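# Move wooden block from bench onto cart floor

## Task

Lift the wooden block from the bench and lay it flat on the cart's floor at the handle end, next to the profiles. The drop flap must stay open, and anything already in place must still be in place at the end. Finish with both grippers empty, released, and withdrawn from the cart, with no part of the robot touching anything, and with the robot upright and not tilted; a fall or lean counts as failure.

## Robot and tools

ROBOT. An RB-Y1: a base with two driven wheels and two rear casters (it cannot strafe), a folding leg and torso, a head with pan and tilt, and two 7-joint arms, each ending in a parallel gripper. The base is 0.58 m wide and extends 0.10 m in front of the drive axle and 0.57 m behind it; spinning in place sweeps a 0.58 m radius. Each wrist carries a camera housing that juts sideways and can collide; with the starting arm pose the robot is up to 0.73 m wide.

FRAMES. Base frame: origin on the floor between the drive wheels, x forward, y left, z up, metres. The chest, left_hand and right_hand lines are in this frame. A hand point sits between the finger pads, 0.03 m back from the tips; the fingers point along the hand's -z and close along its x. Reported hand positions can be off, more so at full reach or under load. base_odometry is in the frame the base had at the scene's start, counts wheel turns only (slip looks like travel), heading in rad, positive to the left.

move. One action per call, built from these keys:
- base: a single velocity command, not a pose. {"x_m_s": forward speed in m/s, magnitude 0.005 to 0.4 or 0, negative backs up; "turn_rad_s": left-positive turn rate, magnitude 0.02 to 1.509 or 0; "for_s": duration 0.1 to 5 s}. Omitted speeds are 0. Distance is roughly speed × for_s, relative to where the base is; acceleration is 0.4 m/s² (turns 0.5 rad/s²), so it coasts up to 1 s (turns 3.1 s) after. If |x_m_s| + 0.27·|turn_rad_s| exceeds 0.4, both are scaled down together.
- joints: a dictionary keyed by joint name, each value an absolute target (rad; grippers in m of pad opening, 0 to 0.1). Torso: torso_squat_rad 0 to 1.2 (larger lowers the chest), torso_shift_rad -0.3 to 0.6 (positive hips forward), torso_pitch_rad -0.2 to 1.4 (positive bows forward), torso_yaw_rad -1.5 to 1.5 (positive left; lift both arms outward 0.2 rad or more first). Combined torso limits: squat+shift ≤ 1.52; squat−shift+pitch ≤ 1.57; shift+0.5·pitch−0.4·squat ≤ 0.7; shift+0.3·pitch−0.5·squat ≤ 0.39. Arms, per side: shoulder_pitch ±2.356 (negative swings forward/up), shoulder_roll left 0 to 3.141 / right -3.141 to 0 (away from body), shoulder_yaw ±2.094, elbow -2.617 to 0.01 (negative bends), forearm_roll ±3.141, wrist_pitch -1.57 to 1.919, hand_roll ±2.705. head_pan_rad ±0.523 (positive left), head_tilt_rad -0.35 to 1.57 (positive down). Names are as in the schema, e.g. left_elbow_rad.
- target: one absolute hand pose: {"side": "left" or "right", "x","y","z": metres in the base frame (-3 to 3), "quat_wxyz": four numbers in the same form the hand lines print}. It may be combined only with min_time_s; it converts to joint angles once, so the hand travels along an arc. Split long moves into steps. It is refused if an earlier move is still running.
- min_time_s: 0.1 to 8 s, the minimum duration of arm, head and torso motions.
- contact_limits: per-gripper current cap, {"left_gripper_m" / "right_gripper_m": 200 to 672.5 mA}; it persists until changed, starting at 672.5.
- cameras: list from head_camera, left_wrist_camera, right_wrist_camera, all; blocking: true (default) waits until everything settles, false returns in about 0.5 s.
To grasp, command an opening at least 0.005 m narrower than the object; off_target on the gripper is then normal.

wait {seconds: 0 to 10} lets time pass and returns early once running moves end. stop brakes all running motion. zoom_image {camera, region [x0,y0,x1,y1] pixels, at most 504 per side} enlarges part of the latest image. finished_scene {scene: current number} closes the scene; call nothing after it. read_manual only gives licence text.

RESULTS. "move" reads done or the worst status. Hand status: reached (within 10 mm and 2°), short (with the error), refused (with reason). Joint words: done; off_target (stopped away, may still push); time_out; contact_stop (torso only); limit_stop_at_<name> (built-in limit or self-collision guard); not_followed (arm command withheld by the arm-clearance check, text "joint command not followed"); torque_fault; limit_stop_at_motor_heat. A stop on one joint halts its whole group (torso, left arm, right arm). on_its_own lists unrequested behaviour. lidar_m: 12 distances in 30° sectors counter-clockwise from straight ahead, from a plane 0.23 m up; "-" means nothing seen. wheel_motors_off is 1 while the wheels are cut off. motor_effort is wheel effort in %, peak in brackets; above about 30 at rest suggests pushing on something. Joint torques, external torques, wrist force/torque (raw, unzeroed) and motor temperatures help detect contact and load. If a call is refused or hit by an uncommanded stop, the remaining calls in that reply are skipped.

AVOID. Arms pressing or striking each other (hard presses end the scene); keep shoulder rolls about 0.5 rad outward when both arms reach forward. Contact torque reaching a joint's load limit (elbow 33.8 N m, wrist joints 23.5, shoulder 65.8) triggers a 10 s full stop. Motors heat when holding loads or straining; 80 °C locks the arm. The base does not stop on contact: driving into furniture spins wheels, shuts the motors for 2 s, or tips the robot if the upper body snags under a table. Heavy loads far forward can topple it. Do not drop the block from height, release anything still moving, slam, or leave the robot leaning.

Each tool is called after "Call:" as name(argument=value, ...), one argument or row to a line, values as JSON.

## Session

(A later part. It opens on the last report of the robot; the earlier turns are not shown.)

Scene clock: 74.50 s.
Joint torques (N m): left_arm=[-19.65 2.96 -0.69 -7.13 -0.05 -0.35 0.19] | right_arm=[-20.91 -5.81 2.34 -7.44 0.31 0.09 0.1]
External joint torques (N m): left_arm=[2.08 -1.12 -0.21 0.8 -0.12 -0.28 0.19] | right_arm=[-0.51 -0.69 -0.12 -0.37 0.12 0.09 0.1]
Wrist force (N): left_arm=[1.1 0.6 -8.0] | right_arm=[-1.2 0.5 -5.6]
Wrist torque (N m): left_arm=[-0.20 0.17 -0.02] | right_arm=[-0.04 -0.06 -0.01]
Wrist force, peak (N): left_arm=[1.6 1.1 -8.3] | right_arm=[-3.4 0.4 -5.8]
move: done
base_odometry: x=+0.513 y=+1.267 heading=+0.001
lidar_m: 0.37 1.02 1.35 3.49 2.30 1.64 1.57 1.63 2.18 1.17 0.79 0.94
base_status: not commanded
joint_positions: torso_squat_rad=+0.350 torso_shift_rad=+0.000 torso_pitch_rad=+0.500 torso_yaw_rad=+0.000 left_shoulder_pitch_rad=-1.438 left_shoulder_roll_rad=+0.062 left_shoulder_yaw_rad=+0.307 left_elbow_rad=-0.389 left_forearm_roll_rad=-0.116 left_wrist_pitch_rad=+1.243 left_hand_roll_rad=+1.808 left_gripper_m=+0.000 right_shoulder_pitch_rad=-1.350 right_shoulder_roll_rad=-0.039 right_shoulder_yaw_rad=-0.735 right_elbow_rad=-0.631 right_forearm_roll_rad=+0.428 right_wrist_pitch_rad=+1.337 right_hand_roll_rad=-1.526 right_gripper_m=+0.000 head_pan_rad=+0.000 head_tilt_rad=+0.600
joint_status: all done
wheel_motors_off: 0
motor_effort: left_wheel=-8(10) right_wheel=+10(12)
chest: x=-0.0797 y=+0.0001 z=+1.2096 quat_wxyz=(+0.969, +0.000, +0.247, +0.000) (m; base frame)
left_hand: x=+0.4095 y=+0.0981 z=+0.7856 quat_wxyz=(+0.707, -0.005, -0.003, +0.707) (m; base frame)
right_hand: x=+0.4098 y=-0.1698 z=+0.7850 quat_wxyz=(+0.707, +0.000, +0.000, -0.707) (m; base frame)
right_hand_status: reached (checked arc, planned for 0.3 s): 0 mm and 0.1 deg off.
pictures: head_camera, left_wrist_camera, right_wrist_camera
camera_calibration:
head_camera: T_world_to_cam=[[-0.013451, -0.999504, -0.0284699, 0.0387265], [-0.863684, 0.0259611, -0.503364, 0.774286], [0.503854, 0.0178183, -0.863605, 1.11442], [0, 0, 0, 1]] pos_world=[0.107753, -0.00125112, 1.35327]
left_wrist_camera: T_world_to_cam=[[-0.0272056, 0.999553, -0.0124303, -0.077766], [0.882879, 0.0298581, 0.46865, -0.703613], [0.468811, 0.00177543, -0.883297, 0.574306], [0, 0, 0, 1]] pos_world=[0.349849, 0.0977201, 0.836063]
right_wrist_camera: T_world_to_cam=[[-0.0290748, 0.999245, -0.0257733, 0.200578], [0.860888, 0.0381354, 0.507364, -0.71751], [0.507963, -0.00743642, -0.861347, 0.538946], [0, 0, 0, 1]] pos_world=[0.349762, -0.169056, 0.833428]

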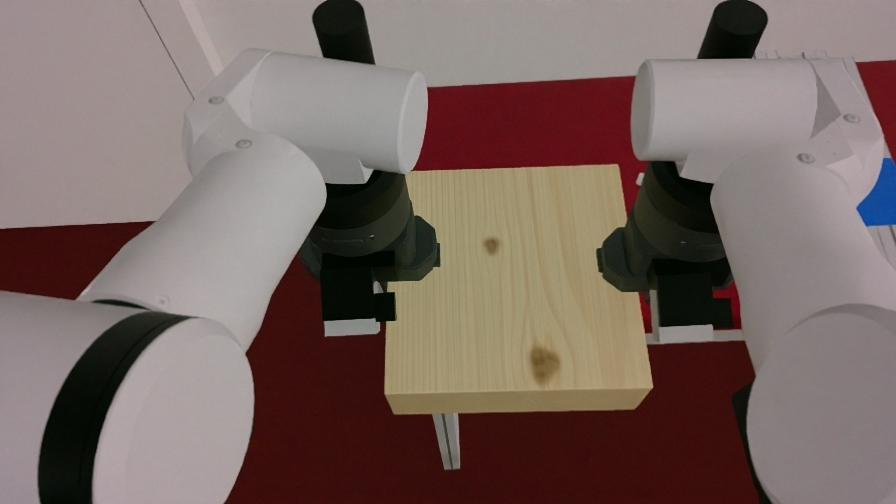

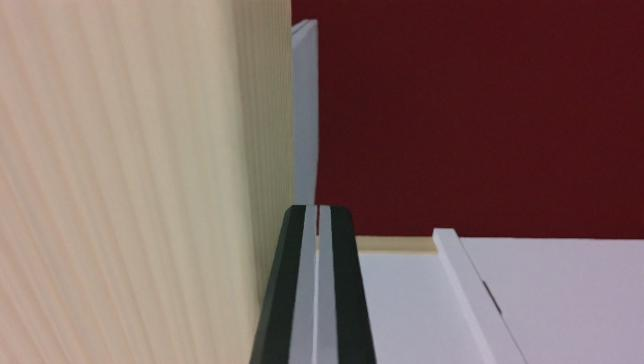

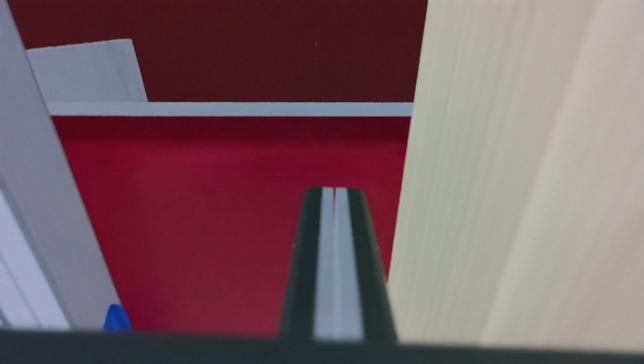

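Call:
move(
  target={"side": "right", "x": 0.41, "y": -0.149, "z": 0.775, "quat_wxyz": [0.7071, 0, 0, -0.7071]},
)

Call:
move(
  target={"side": "left", "x": 0.41, "y": 0.090, "z": 0.775, "quat_wxyz": [0.7071, 0, 0, 0.7071]},
)

Call:
move(
  target={"side": "right", "x": 0.41, "y": -0.139, "z": 0.775, "quat_wxyz": [0.7071, 0, 0, -0.7071]},
  cameras=["all"],
)

Scene clock: 79.33 s.
Joint torques (N m): left_arm=[-23.66 -7.34 0.77 -7.67 4.64 -1.17 0.01] | right_arm=[-25.58 9.84 1.51 -2.74 -4.7 -0.79 -0.02]
External joint torques (N m): left_arm=[-1.94 -11.47 1.24 0.26 4.56 -1.1 0.01] | right_arm=[-4.83 14.85 -0.53 4.05 -4.9 -0.78 -0.02]
Wrist force (N): left_arm=[21.1 0.8 -7.7] | right_arm=[24.2 -2.6 0.5]
Wrist torque (N m): left_arm=[-0.28 -0.19 -0.05] | right_arm=[-0.01 0.75 0.16]
Wrist force, peak (N): left_arm=[23.8 0.6 -7.5] | right_arm=[30.2 -3.8 3.8]
move: done
base_odometry: x=+0.513 y=+1.267 heading=+0.001
lidar_m: 0.37 1.03 1.36 3.50 2.29 1.65 1.57 1.62 2.18 1.17 0.78 0.95
base_status: not commanded
joint_positions: torso_squat_rad=+0.350 torso_shift_rad=+0.000 torso_pitch_rad=+0.500 torso_yaw_rad=+0.000 left_shoulder_pitch_rad=-1.437 left_shoulder_roll_rad=+0.065 left_shoulder_yaw_rad=+0.306 left_elbow_rad=-0.389 left_forearm_roll_rad=-0.117 left_wrist_pitch_rad=+1.244 left_hand_roll_rad=+1.808 left_gripper_m=+0.000 right_shoulder_pitch_rad=-1.394 right_shoulder_roll_rad=-0.052 right_shoulder_yaw_rad=-0.724 right_elbow_rad=-0.488 right_forearm_roll_rad=+0.439 right_wrist_pitch_rad=+1.250 right_hand_roll_rad=-1.602 right_gripper_m=+0.000 head_pan_rad=+0.000 head_tilt_rad=+0.600
joint_status: all done
wheel_motors_off: 0
motor_effort: left_wheel=-10(11) right_wheel=+10(12)
chest: x=-0.0798 y=+0.0001 z=+1.2096 quat_wxyz=(+0.969, +0.000, +0.247, +0.000) (m; base frame)
left_hand: x=+0.4097 y=+0.1001 z=+0.7856 quat_wxyz=(+0.706, -0.004, -0.004, +0.708) (m; base frame)
right_hand: x=+0.4101 y=-0.1521 z=+0.7756 quat_wxyz=(+0.706, +0.001, -0.003, -0.708) (m; base frame)
right_hand_status: reached (checked arc, planned for 0.4 s): 3 mm and 0.4 deg off.
pictures: none

Scene clock: 80.17 s.
Joint torques (N m): left_arm=[-24.02 -24.51 4.17 -6.26 9.93 -4.15 0.66] | right_arm=[-28.05 16.33 1.65 -2.94 -6.74 -0.4 -0.04]
External joint torques (N m): left_arm=[-2.2 -28.78 4.52 1.39 9.87 -4.03 0.66] | right_arm=[-7.3 21.37 -0.38 3.85 -6.93 -0.39 -0.04]
Wrist force (N): left_arm=[50.6 5.0 13.0] | right_arm=[34.8 -0.2 -3.6]
Wrist torque (N m): left_arm=[-0.11 0.88 -0.55] | right_arm=[-0.08 0.94 -0.02]
Wrist force, peak (N): left_arm=[56.5 5.9 15.3] | right_arm=[37.9 0.9 -5.7]
move: short
base_odometry: x=+0.513 y=+1.267 heading=+0.001
lidar_m: 0.37 1.03 1.36 3.50 2.30 1.66 1.55 1.63 2.18 1.17 0.78 0.94
base_status: not commanded
joint_positions: torso_squat_rad=+0.350 torso_shift_rad=+0.000 torso_pitch_rad=+0.499 torso_yaw_rad=+0.000 left_shoulder_pitch_rad=-1.476 left_shoulder_roll_rad=+0.071 left_shoulder_yaw_rad=+0.304 left_elbow_rad=-0.267 left_forearm_roll_rad=-0.119 left_wrist_pitch_rad=+1.132 left_hand_roll_rad=+1.832 left_gripper_m=+0.000 right_shoulder_pitch_rad=-1.394 right_shoulder_roll_rad=-0.054 right_shoulder_yaw_rad=-0.724 right_elbow_rad=-0.488 right_forearm_roll_rad=+0.440 right_wrist_pitch_rad=+1.250 right_hand_roll_rad=-1.602 right_gripper_m=+0.000 head_pan_rad=+0.000 head_tilt_rad=+0.600
joint_status: all done
wheel_motors_off: 0
motor_effort: left_wheel=-4(10) right_wheel=+5(12)
chest: x=-0.0801 y=+0.0002 z=+1.2097 quat_wxyz=(+0.969, +0.000, +0.247, +0.000) (m; base frame)
left_hand: x=+0.4110 y=+0.0957 z=+0.7761 quat_wxyz=(+0.705, -0.016, -0.013, +0.708) (m; base frame)
left_hand_status: short (checked arc, as near as the solve gets, planned for 0.4 s): 6 mm and 2.3 deg off. The place is met; only the turn is off.
right_hand: x=+0.4102 y=-0.1530 z=+0.7758 quat_wxyz=(+0.706, +0.001, -0.004, -0.709) (m; base frame)
pictures: none

Scene clock: 80.80 s.
Joint torques (N m): left_arm=[-26.8 -31.01 5.68 -7.1 12.33 -4.27 0.68] | right_arm=[-34.45 39.21 -0.73 3.69 -13.85 -1.54 -0.27]
External joint torques (N m): left_arm=[-4.99 -35.3 6.03 0.54 12.28 -4.15 0.69] | right_arm=[-13.51 44.28 -2.6 10.4 -14.06 -1.53 -0.27]
Wrist force (N): left_arm=[62.6 2.5 7.3] | right_arm=[70.1 -3.2 2.7]
Wrist torque (N m): left_arm=[-0.18 1.06 -0.63] | right_arm=[-0.03 1.97 0.27]
Wrist force, peak (N): left_arm=[66.0 2.2 6.5] | right_arm=[78.2 -4.1 6.3]
move: done
base_odometry: x=+0.513 y=+1.267 heading=+0.001
lidar_m: 0.36 1.02 1.35 3.51 2.30 1.64 1.56 1.62 2.18 1.18 0.79 0.94
base_status: not commanded
joint_positions: torso_squat_rad=+0.350 torso_shift_rad=+0.000 torso_pitch_rad=+0.499 torso_yaw_rad=+0.000 left_shoulder_pitch_rad=-1.475 left_shoulder_roll_rad=+0.073 left_shoulder_yaw_rad=+0.304 left_elbow_rad=-0.267 left_forearm_roll_rad=-0.119 left_wrist_pitch_rad=+1.132 left_hand_roll_rad=+1.832 left_gripper_m=+0.000 right_shoulder_pitch_rad=-1.417 right_shoulder_roll_rad=-0.062 right_shoulder_yaw_rad=-0.719 right_elbow_rad=-0.434 right_forearm_roll_rad=+0.448 right_wrist_pitch_rad=+1.226 right_hand_roll_rad=-1.635 right_gripper_m=+0.000 head_pan_rad=+0.000 head_tilt_rad=+0.600
joint_status: all done
wheel_motors_off: 0
motor_effort: left_wheel=-9(9) right_wheel=+13(15)
chest: x=-0.0802 y=+0.0000 z=+1.2097 quat_wxyz=(+0.969, +0.000, +0.247, +0.000) (m; base frame)
left_hand: x=+0.4111 y=+0.0966 z=+0.7759 quat_wxyz=(+0.705, -0.015, -0.014, +0.709) (m; base frame)
right_hand: x=+0.4112 y=-0.1483 z=+0.7758 quat_wxyz=(+0.704, -0.001, -0.006, -0.710) (m; base frame)
right_hand_status: reached (checked arc, planned for 0.3 s): 9 mm and 0.9 deg off.
pictures: head_camera, left_wrist_camera, right_wrist_camera
camera_calibration:
head_camera: T_world_to_cam=[[-0.0136474, -0.999501, -0.0284954, 0.0386832], [-0.863207, 0.0261602, -0.504172, 0.774961], [0.504666, 0.0177168, -0.863133, 1.11426], [0, 0, 0, 1]] pos_world=[0.107152, -0.00135027, 1.35357]
left_wrist_camera: T_world_to_cam=[[-0.0311995, 0.99944, -0.0120807, -0.074892], [0.868454, 0.0330897, 0.494665, -0.715005], [0.494788, 0.00494175, -0.869, 0.542942], [0, 0, 0, 1]] pos_world=[0.349971, 0.0958263, 0.8246]
right_wrist_camera: T_world_to_cam=[[-0.0201798, 0.999138, -0.0362875, 0.183438], [0.857492, 0.0359592, 0.513238, -0.718355], [0.514101, -0.0207592, -0.857479, 0.522979], [0, 0, 0, 1]] pos_world=[0.350822, -0.146592, 0.823787]

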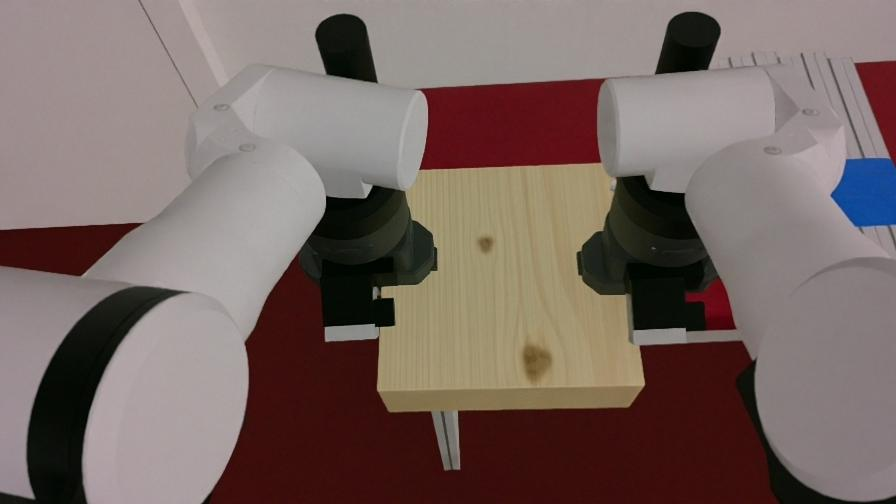

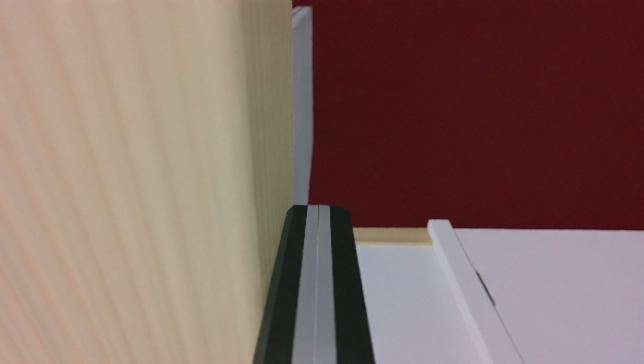

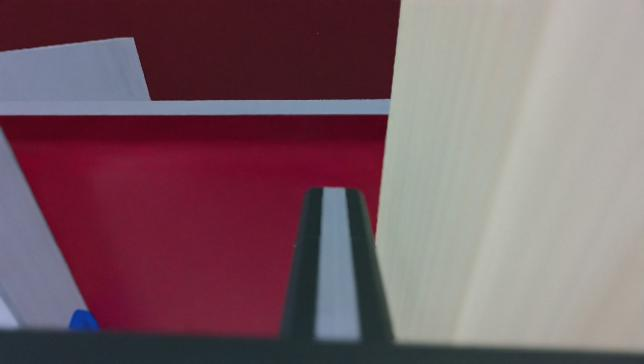

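Call:
move(
  joints={"torso_squat_rad": 0.2},
  min_time_s=1.5,
  cameras=["head_camera", "right_wrist_camera"],
)

Scene clock: 84.73 s.
Joint torques (N m): left_arm=[-36.87 -31.27 5.77 -11.86 12.89 -3.8 0.51] | right_arm=[-37.92 35.9 -0.63 -0.59 -12.86 -0.9 -0.3]
External joint torques (N m): left_arm=[-15.12 -35.53 6.12 -4.26 12.84 -3.69 0.51] | right_arm=[-17.02 40.93 -2.49 6.1 -13.06 -0.89 -0.3]
Wrist force (N): left_arm=[63.9 0.3 -18.6] | right_arm=[60.2 0.9 -16.7]
Wrist torque (N m): left_arm=[-0.33 0.89 -0.52] | right_arm=[-0.07 1.29 0.22]
Wrist force, peak (N): left_arm=[64.6 0.2 -19.6] | right_arm=[70.8 -3.3 2.5]
move: done
base_odometry: x=+0.513 y=+1.267 heading=+0.001
lidar_m: 0.37 1.02 1.36 3.51 2.30 1.64 1.57 1.63 2.19 1.18 0.78 0.93
base_status: not commanded
joint_positions: torso_squat_rad=+0.200 torso_shift_rad=+0.000 torso_pitch_rad=+0.501 torso_yaw_rad=+0.000 left_shoulder_pitch_rad=-1.472 left_shoulder_roll_rad=+0.073 left_shoulder_yaw_rad=+0.304 left_elbow_rad=-0.266 left_forearm_roll_rad=-0.119 left_wrist_pitch_rad=+1.132 left_hand_roll_rad=+1.832 left_gripper_m=+0.000 right_shoulder_pitch_rad=-1.416 right_shoulder_roll_rad=-0.061 right_shoulder_yaw_rad=-0.719 right_elbow_rad=-0.433 right_forearm_roll_rad=+0.448 right_wrist_pitch_rad=+1.226 right_hand_roll_rad=-1.635 right_gripper_m=+0.000 head_pan_rad=+0.000 head_tilt_rad=+0.600
joint_status: all done
wheel_motors_off: 0
motor_effort: left_wheel=-8(10) right_wheel=+9(14)
chest: x=-0.0791 y=+0.0000 z=+1.2380 quat_wxyz=(+0.969, +0.000, +0.248, +0.000) (m; base frame)
left_hand: x=+0.4098 y=+0.0973 z=+0.8018 quat_wxyz=(+0.705, -0.013, -0.012, +0.709) (m; base frame)
right_hand: x=+0.4105 y=-0.1478 z=+0.8023 quat_wxyz=(+0.704, -0.002, -0.005, -0.710) (m; base frame)
pictures: head_camera, right_wrist_camera
camera_calibration:
head_camera: T_world_to_cam=[[-0.0135675, -0.999502, -0.0285051, 0.0394976], [-0.864202, 0.026061, -0.50247, 0.787861], [0.502962, 0.0178169, -0.864125, 1.13916], [0, 0, 0, 1]] pos_world=[0.108454, -0.00135082, 1.38138]
right_wrist_camera: T_world_to_cam=[[-0.021084, 0.999147, -0.0354942, 0.183538], [0.859488, 0.0362498, 0.509869, -0.729425], [0.510721, -0.0197568, -0.859519, 0.549222], [0, 0, 0, 1]] pos_world=[0.350302, -0.146089, 0.850493]

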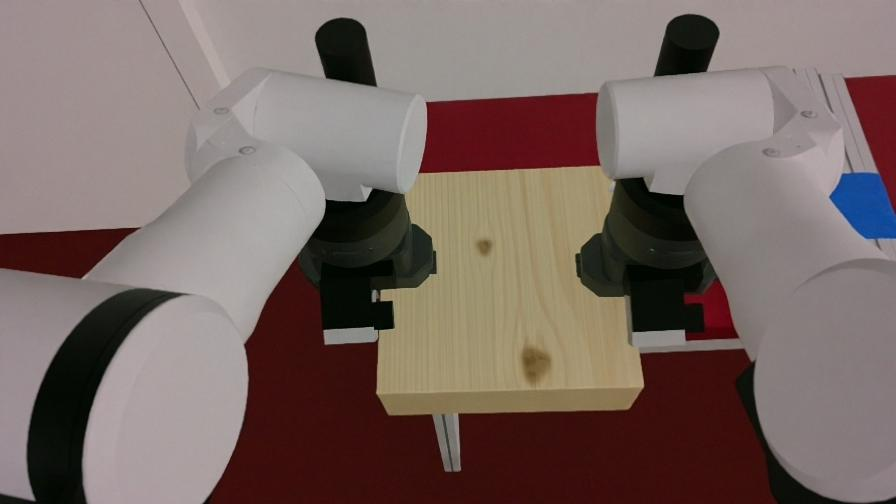

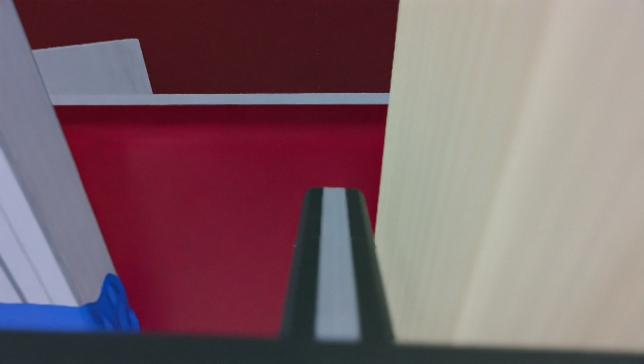

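Call:
move(
  base={"x_m_s": -0.25, "for_s": 2.6},
)

Call:
move(
  base={"turn_rad_s": -0.7, "for_s": 2.24},
)

Call:
move(
  base={"x_m_s": 0.35, "for_s": 4.17},
)

Call:
move(
  base={"turn_rad_s": 0.7, "for_s": 2.24},
  cameras=["head_camera"],
)

Scene clock: 93.43 s.
Joint torques (N m): left_arm=[-38.22 -31.6 5.89 -12.48 13.02 -3.84 0.52] | right_arm=[-39.21 35.36 -1.28 -1.24 -12.59 -0.76 -0.18]
External joint torques (N m): left_arm=[-16.48 -35.86 6.23 -4.88 12.96 -3.73 0.52] | right_arm=[-18.32 40.39 -3.14 5.45 -12.79 -0.75 -0.19]
Wrist force (N): left_arm=[63.4 0.2 -19.2] | right_arm=[61.0 1.0 -16.6]
Wrist torque (N m): left_arm=[-0.37 0.82 -0.60] | right_arm=[-0.09 1.36 0.21]
Wrist force, peak (N): left_arm=[64.9 0.5 -19.4] | right_arm=[61.0 1.0 -17.7]
move: done
base_odometry: x=-0.138 y=+1.267 heading=+0.000
lidar_m: 1.03 1.65 2.23 4.10 1.35 0.96 0.91 0.96 1.30 3.23 1.47 1.25
base_status: done (sent for 2.6 of 2.6 s)
joint_positions: torso_squat_rad=+0.200 torso_shift_rad=+0.000 torso_pitch_rad=+0.501 torso_yaw_rad=+0.000 left_shoulder_pitch_rad=-1.472 left_shoulder_roll_rad=+0.073 left_shoulder_yaw_rad=+0.304 left_elbow_rad=-0.266 left_forearm_roll_rad=-0.119 left_wrist_pitch_rad=+1.132 left_hand_roll_rad=+1.832 left_gripper_m=+0.000 right_shoulder_pitch_rad=-1.416 right_shoulder_roll_rad=-0.061 right_shoulder_yaw_rad=-0.719 right_elbow_rad=-0.433 right_forearm_roll_rad=+0.448 right_wrist_pitch_rad=+1.226 right_hand_roll_rad=-1.635 right_gripper_m=+0.000 head_pan_rad=+0.000 head_tilt_rad=+0.600
joint_status: not commanded
wheel_motors_off: 0
motor_effort: left_wheel=-10(27) right_wheel=+10(35)
chest: x=-0.0792 y=+0.0000 z=+1.2380 quat_wxyz=(+0.969, +0.000, +0.248, +0.000) (m; base frame)
left_hand: x=+0.4096 y=+0.0974 z=+0.8018 quat_wxyz=(+0.705, -0.013, -0.012, +0.709) (m; base frame)
right_hand: x=+0.4102 y=-0.1477 z=+0.8022 quat_wxyz=(+0.704, -0.002, -0.005, -0.710) (m; base frame)
pictures: none

Scene clock: 97.40 s.
Joint torques (N m): left_arm=[-37.89 -31.3 5.86 -12.49 13.06 -3.83 0.58] | right_arm=[-39.7 35.22 -0.75 -1.14 -12.58 -0.72 -0.26]
External joint torques (N m): left_arm=[-16.14 -35.55 6.21 -4.89 13 -3.73 0.58] | right_arm=[-18.81 40.25 -2.61 5.54 -12.78 -0.72 -0.27]
Motor temperatures (°C): left_arm=[32 29 32 36 37 33 37] | right_arm=[36 32 32 30 40 36 34]
Wrist force (N): left_arm=[64.6 -0.1 -19.4] | right_arm=[60.6 1.1 -16.6]
Wrist torque (N m): left_arm=[-0.38 0.94 -0.58] | right_arm=[-0.10 1.34 0.21]
Wrist force, peak (N): left_arm=[65.0 0.6 -20.3] | right_arm=[61.1 1.2 -17.2]
move: done
base_odometry: x=-0.138 y=+1.267 heading=-1.563
lidar_m: 3.18 1.47 1.26 1.03 1.65 2.20 4.19 1.38 0.98 0.92 0.95 1.26
base_status: done (sent for 2.23 of 2.23 s)
joint_positions: torso_squat_rad=+0.200 torso_shift_rad=+0.000 torso_pitch_rad=+0.501 torso_yaw_rad=+0.000 left_shoulder_pitch_rad=-1.472 left_shoulder_roll_rad=+0.073 left_shoulder_yaw_rad=+0.304 left_elbow_rad=-0.266 left_forearm_roll_rad=-0.119 left_wrist_pitch_rad=+1.132 left_hand_roll_rad=+1.832 left_gripper_m=+0.000 right_shoulder_pitch_rad=-1.416 right_shoulder_roll_rad=-0.061 right_shoulder_yaw_rad=-0.719 right_elbow_rad=-0.433 right_forearm_roll_rad=+0.448 right_wrist_pitch_rad=+1.226 right_hand_roll_rad=-1.635 right_gripper_m=+0.000 head_pan_rad=+0.000 head_tilt_rad=+0.600
joint_status: not commanded
wheel_motors_off: 0
motor_effort: left_wheel=+16(45) right_wheel=-1(43)
chest: x=-0.0792 y=+0.0000 z=+1.2380 quat_wxyz=(+0.969, +0.000, +0.248, +0.000) (m; base frame)
left_hand: x=+0.4096 y=+0.0975 z=+0.8018 quat_wxyz=(+0.705, -0.013, -0.012, +0.709) (m; base frame)
right_hand: x=+0.4102 y=-0.1476 z=+0.8022 quat_wxyz=(+0.704, -0.002, -0.005, -0.710) (m; base frame)
pictures: none

Scene clock: 102.73 s.
Joint torques (N m): left_arm=[-37.43 -31.69 5.84 -12.46 13.04 -3.74 0.57] | right_arm=[-39.26 34.63 -0.96 -1.19 -12.45 -0.47 -0.3]
External joint torques (N m): left_arm=[-15.68 -35.94 6.19 -4.85 12.99 -3.63 0.57] | right_arm=[-18.38 39.66 -2.82 5.5 -12.65 -0.47 -0.3]
Wrist force (N): left_arm=[63.7 0.4 -19.8] | right_arm=[60.8 0.3 -17.6]
Wrist torque (N m): left_arm=[-0.31 0.84 -0.58] | right_arm=[-0.02 1.34 0.23]
Wrist force, peak (N): left_arm=[65.2 0.0 -19.0] | right_arm=[60.9 0.8 -17.7]
move: done
base_odometry: x=-0.126 y=-0.192 heading=-1.563
lidar_m: 2.99 1.33 0.95 0.91 0.94 1.81 3.93 1.29 0.91 0.87 0.89 1.20
base_status: done (sent for 4.17 of 4.17 s)
joint_positions: torso_squat_rad=+0.200 torso_shift_rad=+0.000 torso_pitch_rad=+0.501 torso_yaw_rad=+0.000 left_shoulder_pitch_rad=-1.472 left_shoulder_roll_rad=+0.073 left_shoulder_yaw_rad=+0.304 left_elbow_rad=-0.266 left_forearm_roll_rad=-0.119 left_wrist_pitch_rad=+1.132 left_hand_roll_rad=+1.832 left_gripper_m=+0.000 right_shoulder_pitch_rad=-1.416 right_shoulder_roll_rad=-0.061 right_shoulder_yaw_rad=-0.719 right_elbow_rad=-0.433 right_forearm_roll_rad=+0.448 right_wrist_pitch_rad=+1.226 right_hand_roll_rad=-1.635 right_gripper_m=+0.000 head_pan_rad=+0.000 head_tilt_rad=+0.600
joint_status: not commanded
wheel_motors_off: 0
motor_effort: left_wheel=+0(46) right_wheel=-1(35)
chest: x=-0.0791 y=+0.0001 z=+1.2380 quat_wxyz=(+0.969, +0.000, +0.248, +0.000) (m; base frame)
left_hand: x=+0.4097 y=+0.0975 z=+0.8017 quat_wxyz=(+0.705, -0.013, -0.012, +0.709) (m; base frame)
right_hand: x=+0.4102 y=-0.1475 z=+0.8021 quat_wxyz=(+0.704, -0.002, -0.004, -0.710) (m; base frame)
pictures: none

Scene clock: 106.70 s.
Joint torques (N m): left_arm=[-37.49 -31.8 5.79 -12.51 13.18 -3.74 0.67] | right_arm=[-39.51 34.49 -0.77 -1.02 -12.62 -0.53 -0.25]
External joint torques (N m): left_arm=[-15.74 -36.05 6.14 -4.91 13.13 -3.64 0.67] | right_arm=[-18.62 39.52 -2.63 5.66 -12.82 -0.52 -0.25]
Wrist force (N): left_arm=[63.7 0.0 -19.3] | right_arm=[60.9 0.5 -16.4]
Wrist torque (N m): left_arm=[-0.38 0.85 -0.57] | right_arm=[0.00 1.33 0.21]
Wrist force, peak (N): left_arm=[64.9 0.2 -20.2] | right_arm=[61.6 1.3 -16.4]
move: done
base_odometry: x=-0.126 y=-0.192 heading=+0.000
lidar_m: 0.90 0.94 1.81 3.87 1.27 0.89 0.86 0.91 1.20 3.04 1.33 0.96
base_status: done (sent for 2.23 of 2.23 s)
joint_positions: torso_squat_rad=+0.200 torso_shift_rad=+0.000 torso_pitch_rad=+0.501 torso_yaw_rad=+0.000 left_shoulder_pitch_rad=-1.472 left_shoulder_roll_rad=+0.073 left_shoulder_yaw_rad=+0.304 left_elbow_rad=-0.266 left_forearm_roll_rad=-0.119 left_wrist_pitch_rad=+1.132 left_hand_roll_rad=+1.832 left_gripper_m=+0.000 right_shoulder_pitch_rad=-1.416 right_shoulder_roll_rad=-0.061 right_shoulder_yaw_rad=-0.719 right_elbow_rad=-0.433 right_forearm_roll_rad=+0.448 right_wrist_pitch_rad=+1.226 right_hand_roll_rad=-1.635 right_gripper_m=+0.000 head_pan_rad=+0.000 head_tilt_rad=+0.600
joint_status: not commanded
wheel_motors_off: 0
motor_effort: left_wheel=-2(40) right_wheel=+16(35)
chest: x=-0.0792 y=+0.0001 z=+1.2380 quat_wxyz=(+0.969, +0.000, +0.248, +0.000) (m; base frame)
left_hand: x=+0.4097 y=+0.0975 z=+0.8017 quat_wxyz=(+0.705, -0.013, -0.012, +0.709) (m; base frame)
right_hand: x=+0.4102 y=-0.1475 z=+0.8021 quat_wxyz=(+0.704, -0.002, -0.004, -0.710) (m; base frame)
pictures: head_camera
camera_calibration:
head_camera: T_world_to_cam=[[-0.0135676, -0.999502, -0.0285052, 0.0395977], [-0.864202, 0.0260612, -0.50247, 0.787858], [0.502962, 0.0178169, -0.864125, 1.13916], [0, 0, 0, 1]] pos_world=[0.108454, -0.00125082, 1.38138]

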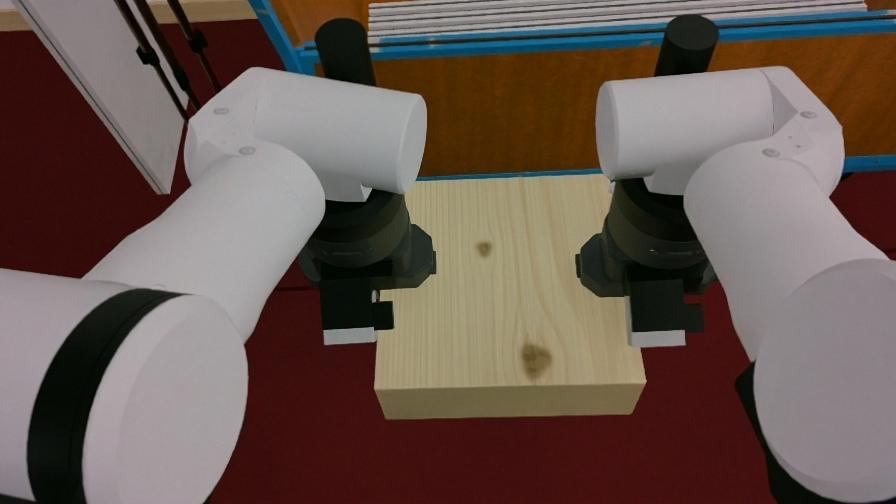

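Call:
move(
  base={"x_m_s": 0.25, "for_s": 1.3},
  joints={"head_tilt_rad": 0.35},
  cameras=["head_camera"],
)

Scene clock: 121.33 s.
Joint torques (N m): left_arm=[-37.56 -31.39 6.07 -12.4 13.12 -3.78 0.56] | right_arm=[-39.05 34.45 -0.77 -0.84 -12.55 -0.52 -0.42]
External joint torques (N m): left_arm=[-15.81 -35.64 6.41 -4.8 13.06 -3.68 0.56] | right_arm=[-18.17 39.48 -2.64 5.85 -12.75 -0.52 -0.42]
Wrist force (N): left_arm=[64.5 -0.1 -19.1] | right_arm=[60.3 0.8 -17.0]
Wrist torque (N m): left_arm=[-0.39 0.95 -0.56] | right_arm=[-0.05 1.27 0.20]
Wrist force, peak (N): left_arm=[65.2 0.3 -20.8] | right_arm=[61.2 0.9 -17.1]
move: done
base_odometry: x=+0.199 y=-0.192 heading=+0.000
lidar_m: 0.58 0.61 1.04 4.81 1.75 1.24 1.19 1.25 1.64 4.17 0.85 0.61
base_status: done (sent for 1.3 of 1.3 s)
joint_positions: torso_squat_rad=+0.200 torso_shift_rad=+0.000 torso_pitch_rad=+0.501 torso_yaw_rad=+0.000 left_shoulder_pitch_rad=-1.472 left_shoulder_roll_rad=+0.073 left_shoulder_yaw_rad=+0.304 left_elbow_rad=-0.266 left_forearm_roll_rad=-0.119 left_wrist_pitch_rad=+1.132 left_hand_roll_rad=+1.832 left_gripper_m=+0.000 right_shoulder_pitch_rad=-1.416 right_shoulder_roll_rad=-0.061 right_shoulder_yaw_rad=-0.719 right_elbow_rad=-0.433 right_forearm_roll_rad=+0.448 right_wrist_pitch_rad=+1.226 right_hand_roll_rad=-1.635 right_gripper_m=+0.000 head_pan_rad=+0.000 head_tilt_rad=+0.350
joint_status: all done
wheel_motors_off: 0
motor_effort: left_wheel=+3(34) right_wheel=-3(47)
chest: x=-0.0791 y=+0.0001 z=+1.2380 quat_wxyz=(+0.969, +0.000, +0.248, +0.000) (m; base frame)
left_hand: x=+0.4097 y=+0.0975 z=+0.8017 quat_wxyz=(+0.705, -0.013, -0.012, +0.709) (m; base frame)
right_hand: x=+0.4103 y=-0.1475 z=+0.8021 quat_wxyz=(+0.704, -0.002, -0.004, -0.710) (m; base frame)
pictures: head_camera
camera_calibration:
head_camera: T_world_to_cam=[[-0.00602188, -0.999504, -0.0309069, 0.0426882], [-0.713051, 0.0259611, -0.700631, 1.06043], [0.701086, 0.0178191, -0.712854, 0.919704], [0, 0, 0, 1]] pos_world=[0.111606, -0.00125112, 1.3999]

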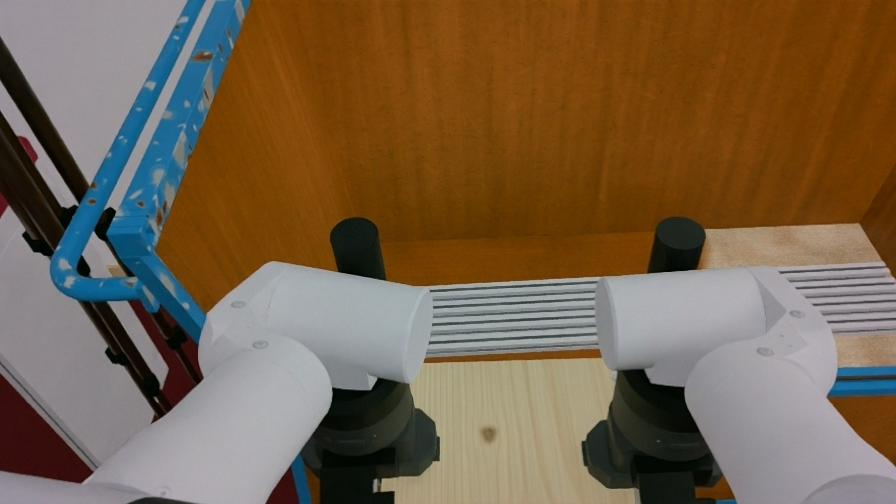

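Call:
move(
  base={"x_m_s": 0.2, "for_s": 1.475},
)

Call:
move(
  joints={"torso_pitch_rad": 0.675, "torso_squat_rad": 0.525, "torso_shift_rad": 0.075, "left_forearm_roll_rad": -0.169, "left_wrist_pitch_rad": 0.963, "left_hand_roll_rad": 1.853, "right_forearm_roll_rad": 0.46, "right_wrist_pitch_rad": 1.051, "right_hand_roll_rad": -1.639, "head_tilt_rad": 0.5},
  min_time_s=3,
  cameras=["all"],
)

Scene clock: 159.47 s.
Joint torques (N m): left_arm=[-37.72 -31.61 5.58 -12.42 13.13 -3.67 0.59] | right_arm=[-39.65 34.59 -0.95 -1.06 -12.6 -0.45 -0.19]
External joint torques (N m): left_arm=[-15.97 -35.86 5.93 -4.82 13.08 -3.57 0.59] | right_arm=[-18.76 39.62 -2.81 5.63 -12.8 -0.45 -0.19]
Wrist force (N): left_arm=[64.2 0.6 -19.5] | right_arm=[60.1 0.5 -16.9]
Wrist torque (N m): left_arm=[-0.39 0.85 -0.56] | right_arm=[-0.05 1.25 0.23]
Wrist force, peak (N): left_arm=[64.9 -0.8 -19.7] | right_arm=[61.2 1.2 -17.2]
move: done
base_odometry: x=+0.492 y=-0.192 heading=+0.000
lidar_m: 0.28 0.30 0.40 3.77 2.18 1.55 1.48 1.55 2.06 4.79 0.44 0.31
base_status: done (sent for 1.47 of 1.47 s)
joint_positions: torso_squat_rad=+0.200 torso_shift_rad=+0.000 torso_pitch_rad=+0.501 torso_yaw_rad=+0.000 left_shoulder_pitch_rad=-1.472 left_shoulder_roll_rad=+0.073 left_shoulder_yaw_rad=+0.304 left_elbow_rad=-0.266 left_forearm_roll_rad=-0.119 left_wrist_pitch_rad=+1.132 left_hand_roll_rad=+1.832 left_gripper_m=+0.000 right_shoulder_pitch_rad=-1.416 right_shoulder_roll_rad=-0.061 right_shoulder_yaw_rad=-0.719 right_elbow_rad=-0.433 right_forearm_roll_rad=+0.448 right_wrist_pitch_rad=+1.226 right_hand_roll_rad=-1.635 right_gripper_m=+0.000 head_pan_rad=+0.000 head_tilt_rad=+0.350
joint_status: not commanded
wheel_motors_off: 0
motor_effort: left_wheel=+4(28) right_wheel=-6(22)
chest: x=-0.0792 y=+0.0001 z=+1.2380 quat_wxyz=(+0.969, +0.000, +0.248, +0.000) (m; base frame)
left_hand: x=+0.4096 y=+0.0975 z=+0.8017 quat_wxyz=(+0.705, -0.013, -0.012, +0.709) (m; base frame)
right_hand: x=+0.4102 y=-0.1475 z=+0.8021 quat_wxyz=(+0.704, -0.002, -0.004, -0.710) (m; base frame)
pictures: none

Scene clock: 162.77 s.
Joint torques (N m): left_arm=[-31.56 -18.27 4.25 -11.62 7.21 -3.66 0.7] | right_arm=[10.3 36.26 -2.5 20.06 -7.25 1.29 -0.41]
External joint torques (N m): left_arm=[-12.2 -20.7 4.68 -4.94 7.16 -3.55 0.7] | right_arm=[28.9 39.93 -4.27 26.1 -7.45 1.33 -0.41]
Wrist force (N): left_arm=[35.3 5.5 -20.9] | right_arm=[41.8 40.2 53.2]
Wrist torque (N m): left_arm=[-0.36 -0.32 -0.31] | right_arm=[-7.23 1.60 0.02]
Wrist force, peak (N): left_arm=[64.7 0.7 -19.9] | right_arm=[41.6 33.7 85.8]
move: done
base_odometry: x=+0.492 y=-0.192 heading=+0.000
lidar_m: 0.27 0.29 0.39 3.79 2.18 1.54 1.48 1.53 2.08 4.80 0.44 0.29
base_status: not commanded
joint_positions: torso_squat_rad=+0.525 torso_shift_rad=+0.075 torso_pitch_rad=+0.673 torso_yaw_rad=+0.000 left_shoulder_pitch_rad=-1.473 left_shoulder_roll_rad=+0.069 left_shoulder_yaw_rad=+0.304 left_elbow_rad=-0.266 left_forearm_roll_rad=-0.171 left_wrist_pitch_rad=+0.964 left_hand_roll_rad=+1.853 left_gripper_m=+0.000 right_shoulder_pitch_rad=-1.427 right_shoulder_roll_rad=-0.061 right_shoulder_yaw_rad=-0.719 right_elbow_rad=-0.438 right_forearm_roll_rad=+0.462 right_wrist_pitch_rad=+1.051 right_hand_roll_rad=-1.639 right_gripper_m=+0.000 head_pan_rad=+0.000 head_tilt_rad=+0.500
joint_status: all done
wheel_motors_off: 0
motor_effort: left_wheel=-5(6) right_wheel=-16(20)
chest: x=+0.0101 y=+0.0003 z=+1.1264 quat_wxyz=(+0.944, +0.000, +0.330, +0.000) (m; base frame)
left_hand: x=+0.4563 y=+0.0944 z=+0.6109 quat_wxyz=(+0.708, -0.015, -0.011, +0.706) (m; base frame)
right_hand: x=+0.4658 y=-0.1460 z=+0.6156 quat_wxyz=(+0.706, +0.005, -0.012, -0.708) (m; base frame)
pictures: head_camera, left_wrist_camera, right_wrist_camera
camera_calibration:
head_camera: T_world_to_cam=[[-0.0154847, -0.999516, -0.0269646, 0.0359959], [-0.898175, 0.0257547, -0.438884, 0.745082], [0.439366, 0.0174229, -0.898139, 1.01819], [0, 0, 0, 1]] pos_world=[0.222413, -0.00095074, 1.24245]
left_wrist_camera: T_world_to_cam=[[-0.0248832, 0.999566, -0.0157734, -0.0740299], [0.870738, 0.0294221, 0.490867, -0.670905], [0.491118, -0.00152016, -0.871092, 0.380718], [0, 0, 0, 1]] pos_world=[0.395363, 0.0943159, 0.659798]
right_wrist_camera: T_world_to_cam=[[-0.0257275, 0.998993, -0.0367649, 0.179229], [0.849619, 0.0412304, 0.525782, -0.686356], [0.526769, -0.0177091, -0.849824, 0.347376], [0, 0, 0, 1]] pos_world=[0.404766, -0.144598, 0.662672]

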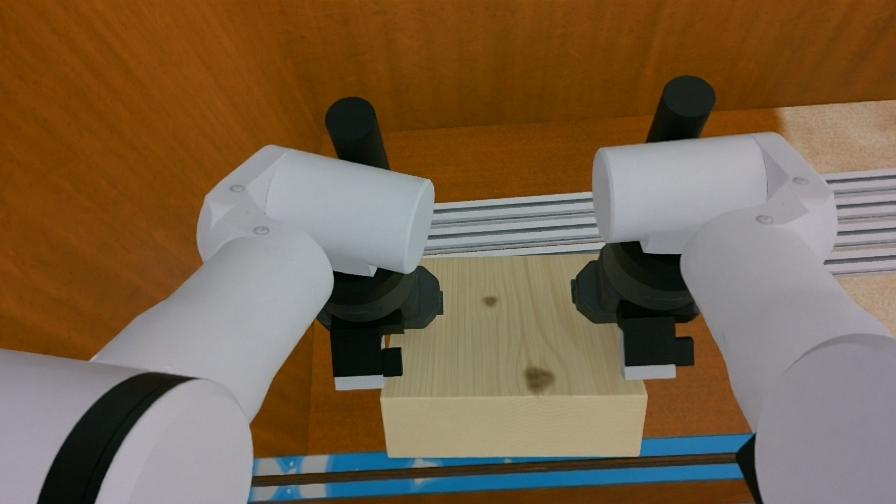

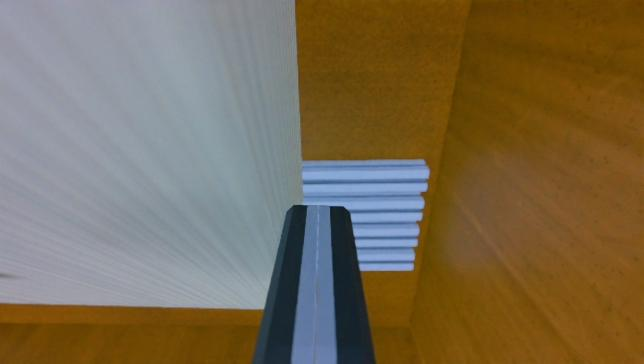

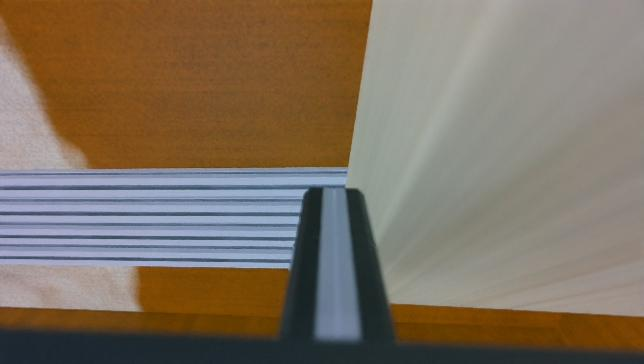

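Call:
move(
  joints={"torso_squat_rad": 0.25},
  min_time_s=1.5,
  cameras=["all"],
)

Scene clock: 168.63 s.
Joint torques (N m): left_arm=[-30.8 -20.31 4.2 -10.95 8.22 -3.4 0.6] | right_arm=[-29.27 24.15 -1.86 -1.29 -7.96 -0.38 0.28]
External joint torques (N m): left_arm=[-11.48 -22.74 4.63 -4.28 8.16 -3.29 0.6] | right_arm=[-10.95 27.66 -3.58 4.63 -8.14 -0.38 0.28]
Wrist force (N): left_arm=[38.4 1.7 -18.2] | right_arm=[35.4 1.5 -15.9]
Wrist torque (N m): left_arm=[-0.36 -0.86 -0.24] | right_arm=[-0.08 -0.81 -0.32]
Wrist force, peak (N): left_arm=[39.4 3.1 -18.5] | right_arm=[42.1 40.3 54.0]
move: done
base_odometry: x=+0.492 y=-0.192 heading=+0.000
lidar_m: 0.27 0.29 0.40 3.78 2.17 1.54 1.48 1.55 2.05 4.81 0.42 0.29
base_status: not commanded
joint_positions: torso_squat_rad=+0.250 torso_shift_rad=+0.075 torso_pitch_rad=+0.676 torso_yaw_rad=+0.000 left_shoulder_pitch_rad=-1.473 left_shoulder_roll_rad=+0.070 left_shoulder_yaw_rad=+0.304 left_elbow_rad=-0.266 left_forearm_roll_rad=-0.171 left_wrist_pitch_rad=+0.964 left_hand_roll_rad=+1.853 left_gripper_m=+0.000 right_shoulder_pitch_rad=-1.417 right_shoulder_roll_rad=-0.058 right_shoulder_yaw_rad=-0.719 right_elbow_rad=-0.433 right_forearm_roll_rad=+0.462 right_wrist_pitch_rad=+1.051 right_hand_roll_rad=-1.639 right_gripper_m=+0.000 head_pan_rad=+0.000 head_tilt_rad=+0.500
joint_status: all done
wheel_motors_off: 0
motor_effort: left_wheel=+4(5) right_wheel=-3(17)
chest: x=+0.0166 y=+0.0002 z=+1.1982 quat_wxyz=(+0.943, +0.000, +0.332, +0.000) (m; base frame)
left_hand: x=+0.4618 y=+0.0948 z=+0.6817 quat_wxyz=(+0.708, -0.014, -0.010, +0.706) (m; base frame)
right_hand: x=+0.4630 y=-0.1456 z=+0.6809 quat_wxyz=(+0.707, -0.002, -0.005, -0.708) (m; base frame)
pictures: head_camera, left_wrist_camera, right_wrist_camera
camera_calibration:
head_camera: T_world_to_cam=[[-0.0156134, -0.999506, -0.0272763, 0.038262], [-0.899391, 0.0259581, -0.436374, 0.779522], [0.436867, 0.0177188, -0.899352, 1.08128], [0, 0, 0, 1]] pos_world=[0.229315, -0.00115088, 1.31366]
left_wrist_camera: T_world_to_cam=[[-0.0250538, 0.999575, -0.0148837, -0.0735529], [0.871676, 0.0291326, 0.489216, -0.709817], [0.489442, -0.00071702, -0.872035, 0.440963], [0, 0, 0, 1]] pos_world=[0.401062, 0.0945166, 0.730694]
right_wrist_camera: T_world_to_cam=[[-0.027367, 0.999005, -0.0352232, 0.180855], [0.859178, 0.0415179, 0.50999, -0.711901], [0.510945, -0.0163061, -0.859459, 0.418474], [0, 0, 0, 1]] pos_world=[0.402783, -0.144294, 0.729094]

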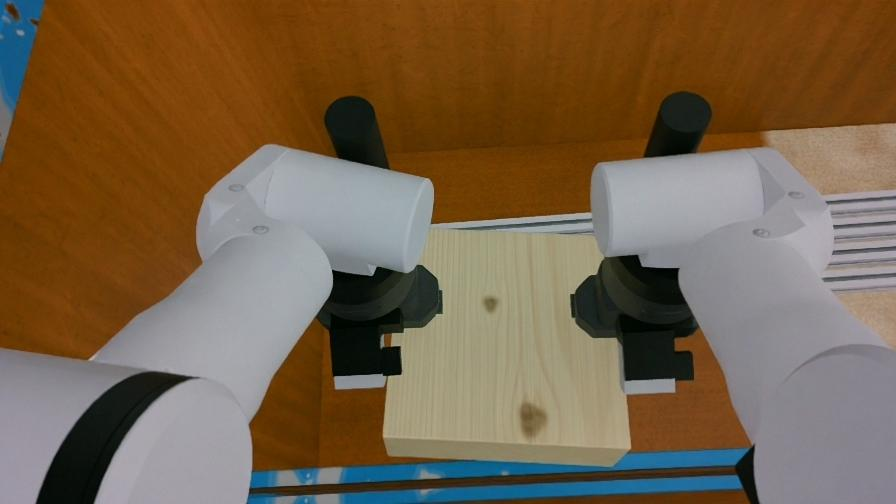

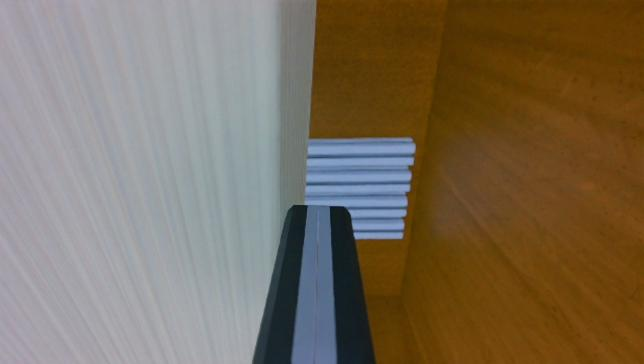

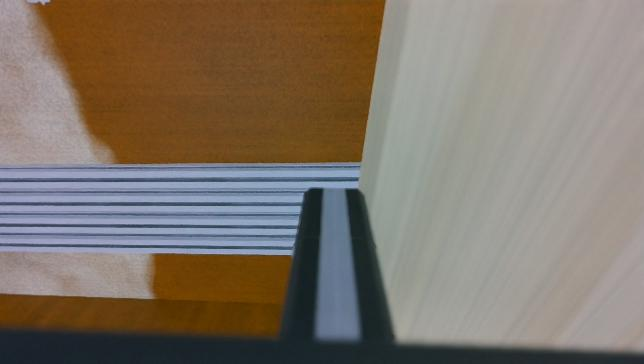

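Call:
move(
  target={"side": "right", "x": 0.463, "y": -0.137, "z": 0.681, "quat_wxyz": [0.7071, 0, 0, -0.7071]},
)

Call:
move(
  base={"x_m_s": 0.1, "for_s": 0.35},
  cameras=["head_camera"],
)

Scene clock: 176.07 s.
Joint torques (N m): left_arm=[-31.96 -24.65 4.31 -10.83 9.66 -3.62 0.59] | right_arm=[-32.98 25.91 -0.73 -0.66 -9.3 -0.55 0.26]
External joint torques (N m): left_arm=[-12.64 -27.1 4.74 -4.17 9.61 -3.51 0.59] | right_arm=[-14.52 29.49 -2.35 5.16 -9.48 -0.55 0.26]
Wrist force (N): left_arm=[45.6 2.3 -18.6] | right_arm=[42.5 2.1 -16.0]
Wrist torque (N m): left_arm=[-0.44 -1.02 -0.31] | right_arm=[-0.12 -0.90 -0.37]
Wrist force, peak (N): left_arm=[47.9 2.4 -18.5] | right_arm=[44.7 3.8 -14.2]
move: done
base_odometry: x=+0.492 y=-0.192 heading=+0.000
lidar_m: 0.27 0.28 0.39 3.78 2.18 1.55 1.48 1.54 2.05 4.79 0.43 0.30
base_status: not commanded
joint_positions: torso_squat_rad=+0.250 torso_shift_rad=+0.075 torso_pitch_rad=+0.676 torso_yaw_rad=+0.000 left_shoulder_pitch_rad=-1.473 left_shoulder_roll_rad=+0.071 left_shoulder_yaw_rad=+0.304 left_elbow_rad=-0.266 left_forearm_roll_rad=-0.171 left_wrist_pitch_rad=+0.964 left_hand_roll_rad=+1.853 left_gripper_m=+0.000 right_shoulder_pitch_rad=-1.432 right_shoulder_roll_rad=-0.067 right_shoulder_yaw_rad=-0.718 right_elbow_rad=-0.396 right_forearm_roll_rad=+0.465 right_wrist_pitch_rad=+1.036 right_hand_roll_rad=-1.656 right_gripper_m=+0.000 head_pan_rad=+0.000 head_tilt_rad=+0.500
joint_status: all done
wheel_motors_off: 0
motor_effort: left_wheel=+3(6) right_wheel=-1(4)
chest: x=+0.0166 y=+0.0001 z=+1.1982 quat_wxyz=(+0.943, +0.000, +0.332, +0.000) (m; base frame)
left_hand: x=+0.4620 y=+0.0956 z=+0.6817 quat_wxyz=(+0.707, -0.014, -0.011, +0.707) (m; base frame)
right_hand: x=+0.4632 y=-0.1433 z=+0.6807 quat_wxyz=(+0.706, -0.002, -0.004, -0.709) (m; base frame)
right_hand_status: reached (checked arc, planned for 0.2 s): 6 mm and 0.5 deg off.
pictures: none

Scene clock: 176.97 s.
Joint torques (N m): left_arm=[-31.68 -24.61 4.44 -10.81 9.62 -3.69 0.58] | right_arm=[-32.93 25.57 -1.09 -1.04 -9.24 -0.48 0.22]
External joint torques (N m): left_arm=[-12.35 -27.06 4.87 -4.15 9.57 -3.58 0.58] | right_arm=[-14.48 29.16 -2.7 4.78 -9.42 -0.48 0.22]
Wrist force (N): left_arm=[44.6 1.6 -18.2] | right_arm=[40.2 1.9 -18.1]
Wrist torque (N m): left_arm=[-0.39 -0.89 -0.30] | right_arm=[-0.21 -1.03 -0.33]
Wrist force, peak (N): left_arm=[46.1 2.3 -17.9] | right_arm=[42.2 0.6 -17.7]
move: done
base_odometry: x=+0.529 y=-0.192 heading=+0.000
lidar_m: 0.24 0.25 0.34 1.55 2.23 1.59 1.51 1.59 2.13 4.63 0.37 0.25
base_status: done (sent for 0.37 of 0.37 s)
joint_positions: torso_squat_rad=+0.250 torso_shift_rad=+0.075 torso_pitch_rad=+0.676 torso_yaw_rad=+0.000 left_shoulder_pitch_rad=-1.473 left_shoulder_roll_rad=+0.071 left_shoulder_yaw_rad=+0.304 left_elbow_rad=-0.266 left_forearm_roll_rad=-0.171 left_wrist_pitch_rad=+0.964 left_hand_roll_rad=+1.853 left_gripper_m=+0.000 right_shoulder_pitch_rad=-1.432 right_shoulder_roll_rad=-0.067 right_shoulder_yaw_rad=-0.718 right_elbow_rad=-0.396 right_forearm_roll_rad=+0.465 right_wrist_pitch_rad=+1.036 right_hand_roll_rad=-1.656 right_gripper_m=+0.000 head_pan_rad=+0.000 head_tilt_rad=+0.500
joint_status: not commanded
wheel_motors_off: 0
motor_effort: left_wheel=+0(25) right_wheel=-4(20)
chest: x=+0.0167 y=+0.0001 z=+1.1982 quat_wxyz=(+0.943, +0.000, +0.332, +0.000) (m; base frame)
left_hand: x=+0.4621 y=+0.0956 z=+0.6817 quat_wxyz=(+0.707, -0.014, -0.011, +0.707) (m; base frame)
right_hand: x=+0.4632 y=-0.1433 z=+0.6806 quat_wxyz=(+0.706, -0.002, -0.004, -0.709) (m; base frame)
pictures: head_camera
camera_calibration:
head_camera: T_world_to_cam=[[-0.0156171, -0.999506, -0.027278, 0.0382666], [-0.899391, 0.0259621, -0.436374, 0.779612], [0.436867, 0.0177187, -0.899352, 1.08124], [0, 0, 0, 1]] pos_world=[0.229415, -0.00115087, 1.31366]

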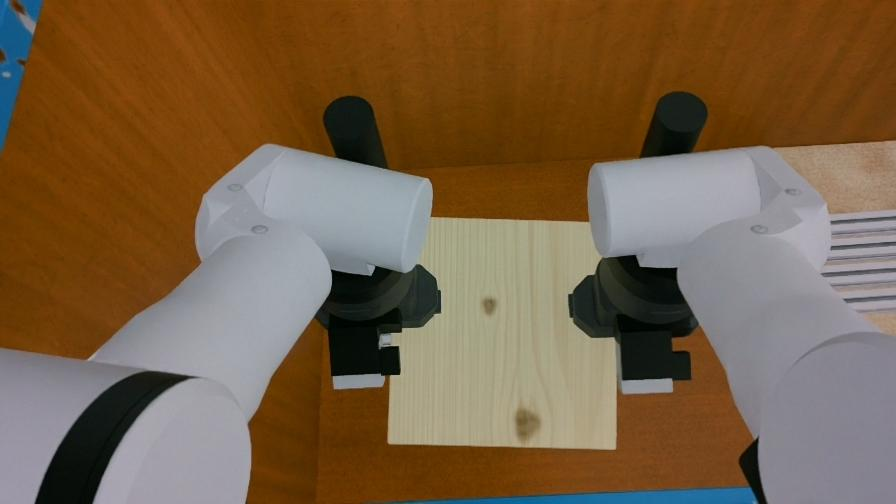

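Call:
move(
  joints={"torso_pitch_rad": 0.8, "torso_squat_rad": 0.72, "torso_shift_rad": 0.12, "left_forearm_roll_rad": -0.205, "left_wrist_pitch_rad": 0.843, "left_hand_roll_rad": 1.869, "right_forearm_roll_rad": 0.473, "right_wrist_pitch_rad": 0.913, "right_hand_roll_rad": -1.659, "head_tilt_rad": 0.4},
  min_time_s=4,
  cameras=["all"],
)

Scene clock: 185.97 s.
Joint torques (N m): left_arm=[-30.14 -29.12 4.11 -9.93 8.89 -4.28 0.58] | right_arm=[-31.1 29.94 -1.09 0.1 -8.64 -0.92 0.07]
External joint torques (N m): left_arm=[-12.91 -30.26 4.59 -4.06 8.83 -4.17 0.58] | right_arm=[-14.82 32.41 -2.58 5.25 -8.8 -0.92 0.06]
Wrist force (N): left_arm=[46.8 1.2 -17.4] | right_arm=[43.0 1.4 -18.4]
Wrist torque (N m): left_arm=[-0.34 -1.07 -0.33] | right_arm=[-0.16 -1.08 -0.40]
Wrist force, peak (N): left_arm=[50.4 1.9 -18.1] | right_arm=[46.6 1.1 -17.9]
move: done
base_odometry: x=+0.529 y=-0.192 heading=+0.000
lidar_m: 0.23 0.25 0.34 1.52 2.23 1.59 1.51 1.59 2.11 4.64 0.37 0.25
base_status: not commanded
joint_positions: torso_squat_rad=+0.720 torso_shift_rad=+0.120 torso_pitch_rad=+0.801 torso_yaw_rad=+0.000 left_shoulder_pitch_rad=-1.473 left_shoulder_roll_rad=+0.072 left_shoulder_yaw_rad=+0.304 left_elbow_rad=-0.266 left_forearm_roll_rad=-0.207 left_wrist_pitch_rad=+0.844 left_hand_roll_rad=+1.869 left_gripper_m=+0.000 right_shoulder_pitch_rad=-1.432 right_shoulder_roll_rad=-0.067 right_shoulder_yaw_rad=-0.718 right_elbow_rad=-0.396 right_forearm_roll_rad=+0.475 right_wrist_pitch_rad=+0.913 right_hand_roll_rad=-1.659 right_gripper_m=+0.000 head_pan_rad=+0.000 head_tilt_rad=+0.400
joint_status: all done
wheel_motors_off: 0
motor_effort: left_wheel=+2(3) right_wheel=-2(3)
chest: x=+0.0573 y=+0.0001 z=+1.0184 quat_wxyz=(+0.921, +0.000, +0.390, +0.000) (m; base frame)
left_hand: x=+0.4634 y=+0.0943 z=+0.4496 quat_wxyz=(+0.709, -0.015, -0.008, +0.705) (m; base frame)
right_hand: x=+0.4644 y=-0.1435 z=+0.4475 quat_wxyz=(+0.707, -0.002, -0.003, -0.707) (m; base frame)
pictures: head_camera, left_wrist_camera, right_wrist_camera
camera_calibration:
head_camera: T_world_to_cam=[[-0.0162869, -0.999506, -0.0268809, 0.0334321], [-0.909977, 0.025958, -0.413845, 0.720944], [0.414338, 0.0177207, -0.90995, 0.894552], [0, 0, 0, 1]] pos_world=[0.28594, -0.00115088, 1.11326]
left_wrist_camera: T_world_to_cam=[[-0.0206674, 0.999572, -0.0207262, -0.075909], [0.872589, 0.0281532, 0.487643, -0.597204], [0.488018, -0.00800716, -0.872797, 0.239515], [0, 0, 0, 1]] pos_world=[0.402657, 0.0946075, 0.498698]
right_wrist_camera: T_world_to_cam=[[-0.0281886, 0.999061, -0.0328976, 0.169864], [0.860695, 0.0409948, 0.507467, -0.593859], [0.508339, -0.01401, -0.861043, 0.219446], [0, 0, 0, 1]] pos_world=[0.404367, -0.142285, 0.495904]

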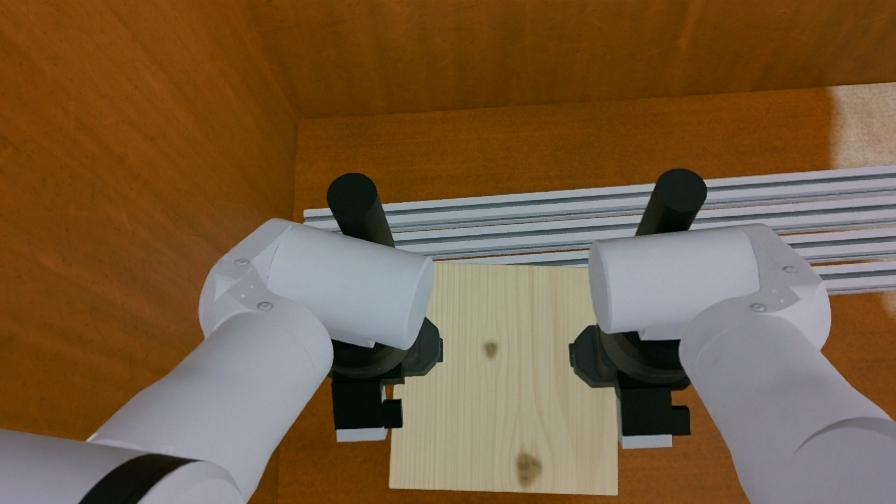

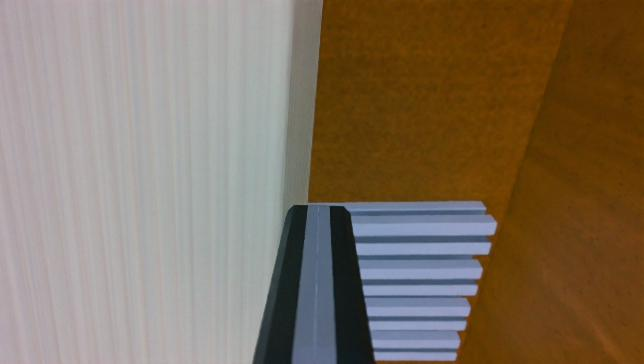

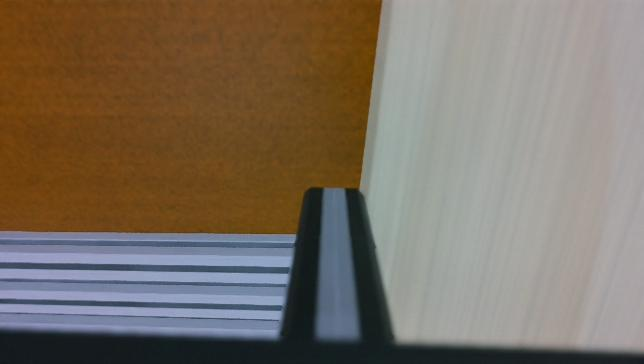

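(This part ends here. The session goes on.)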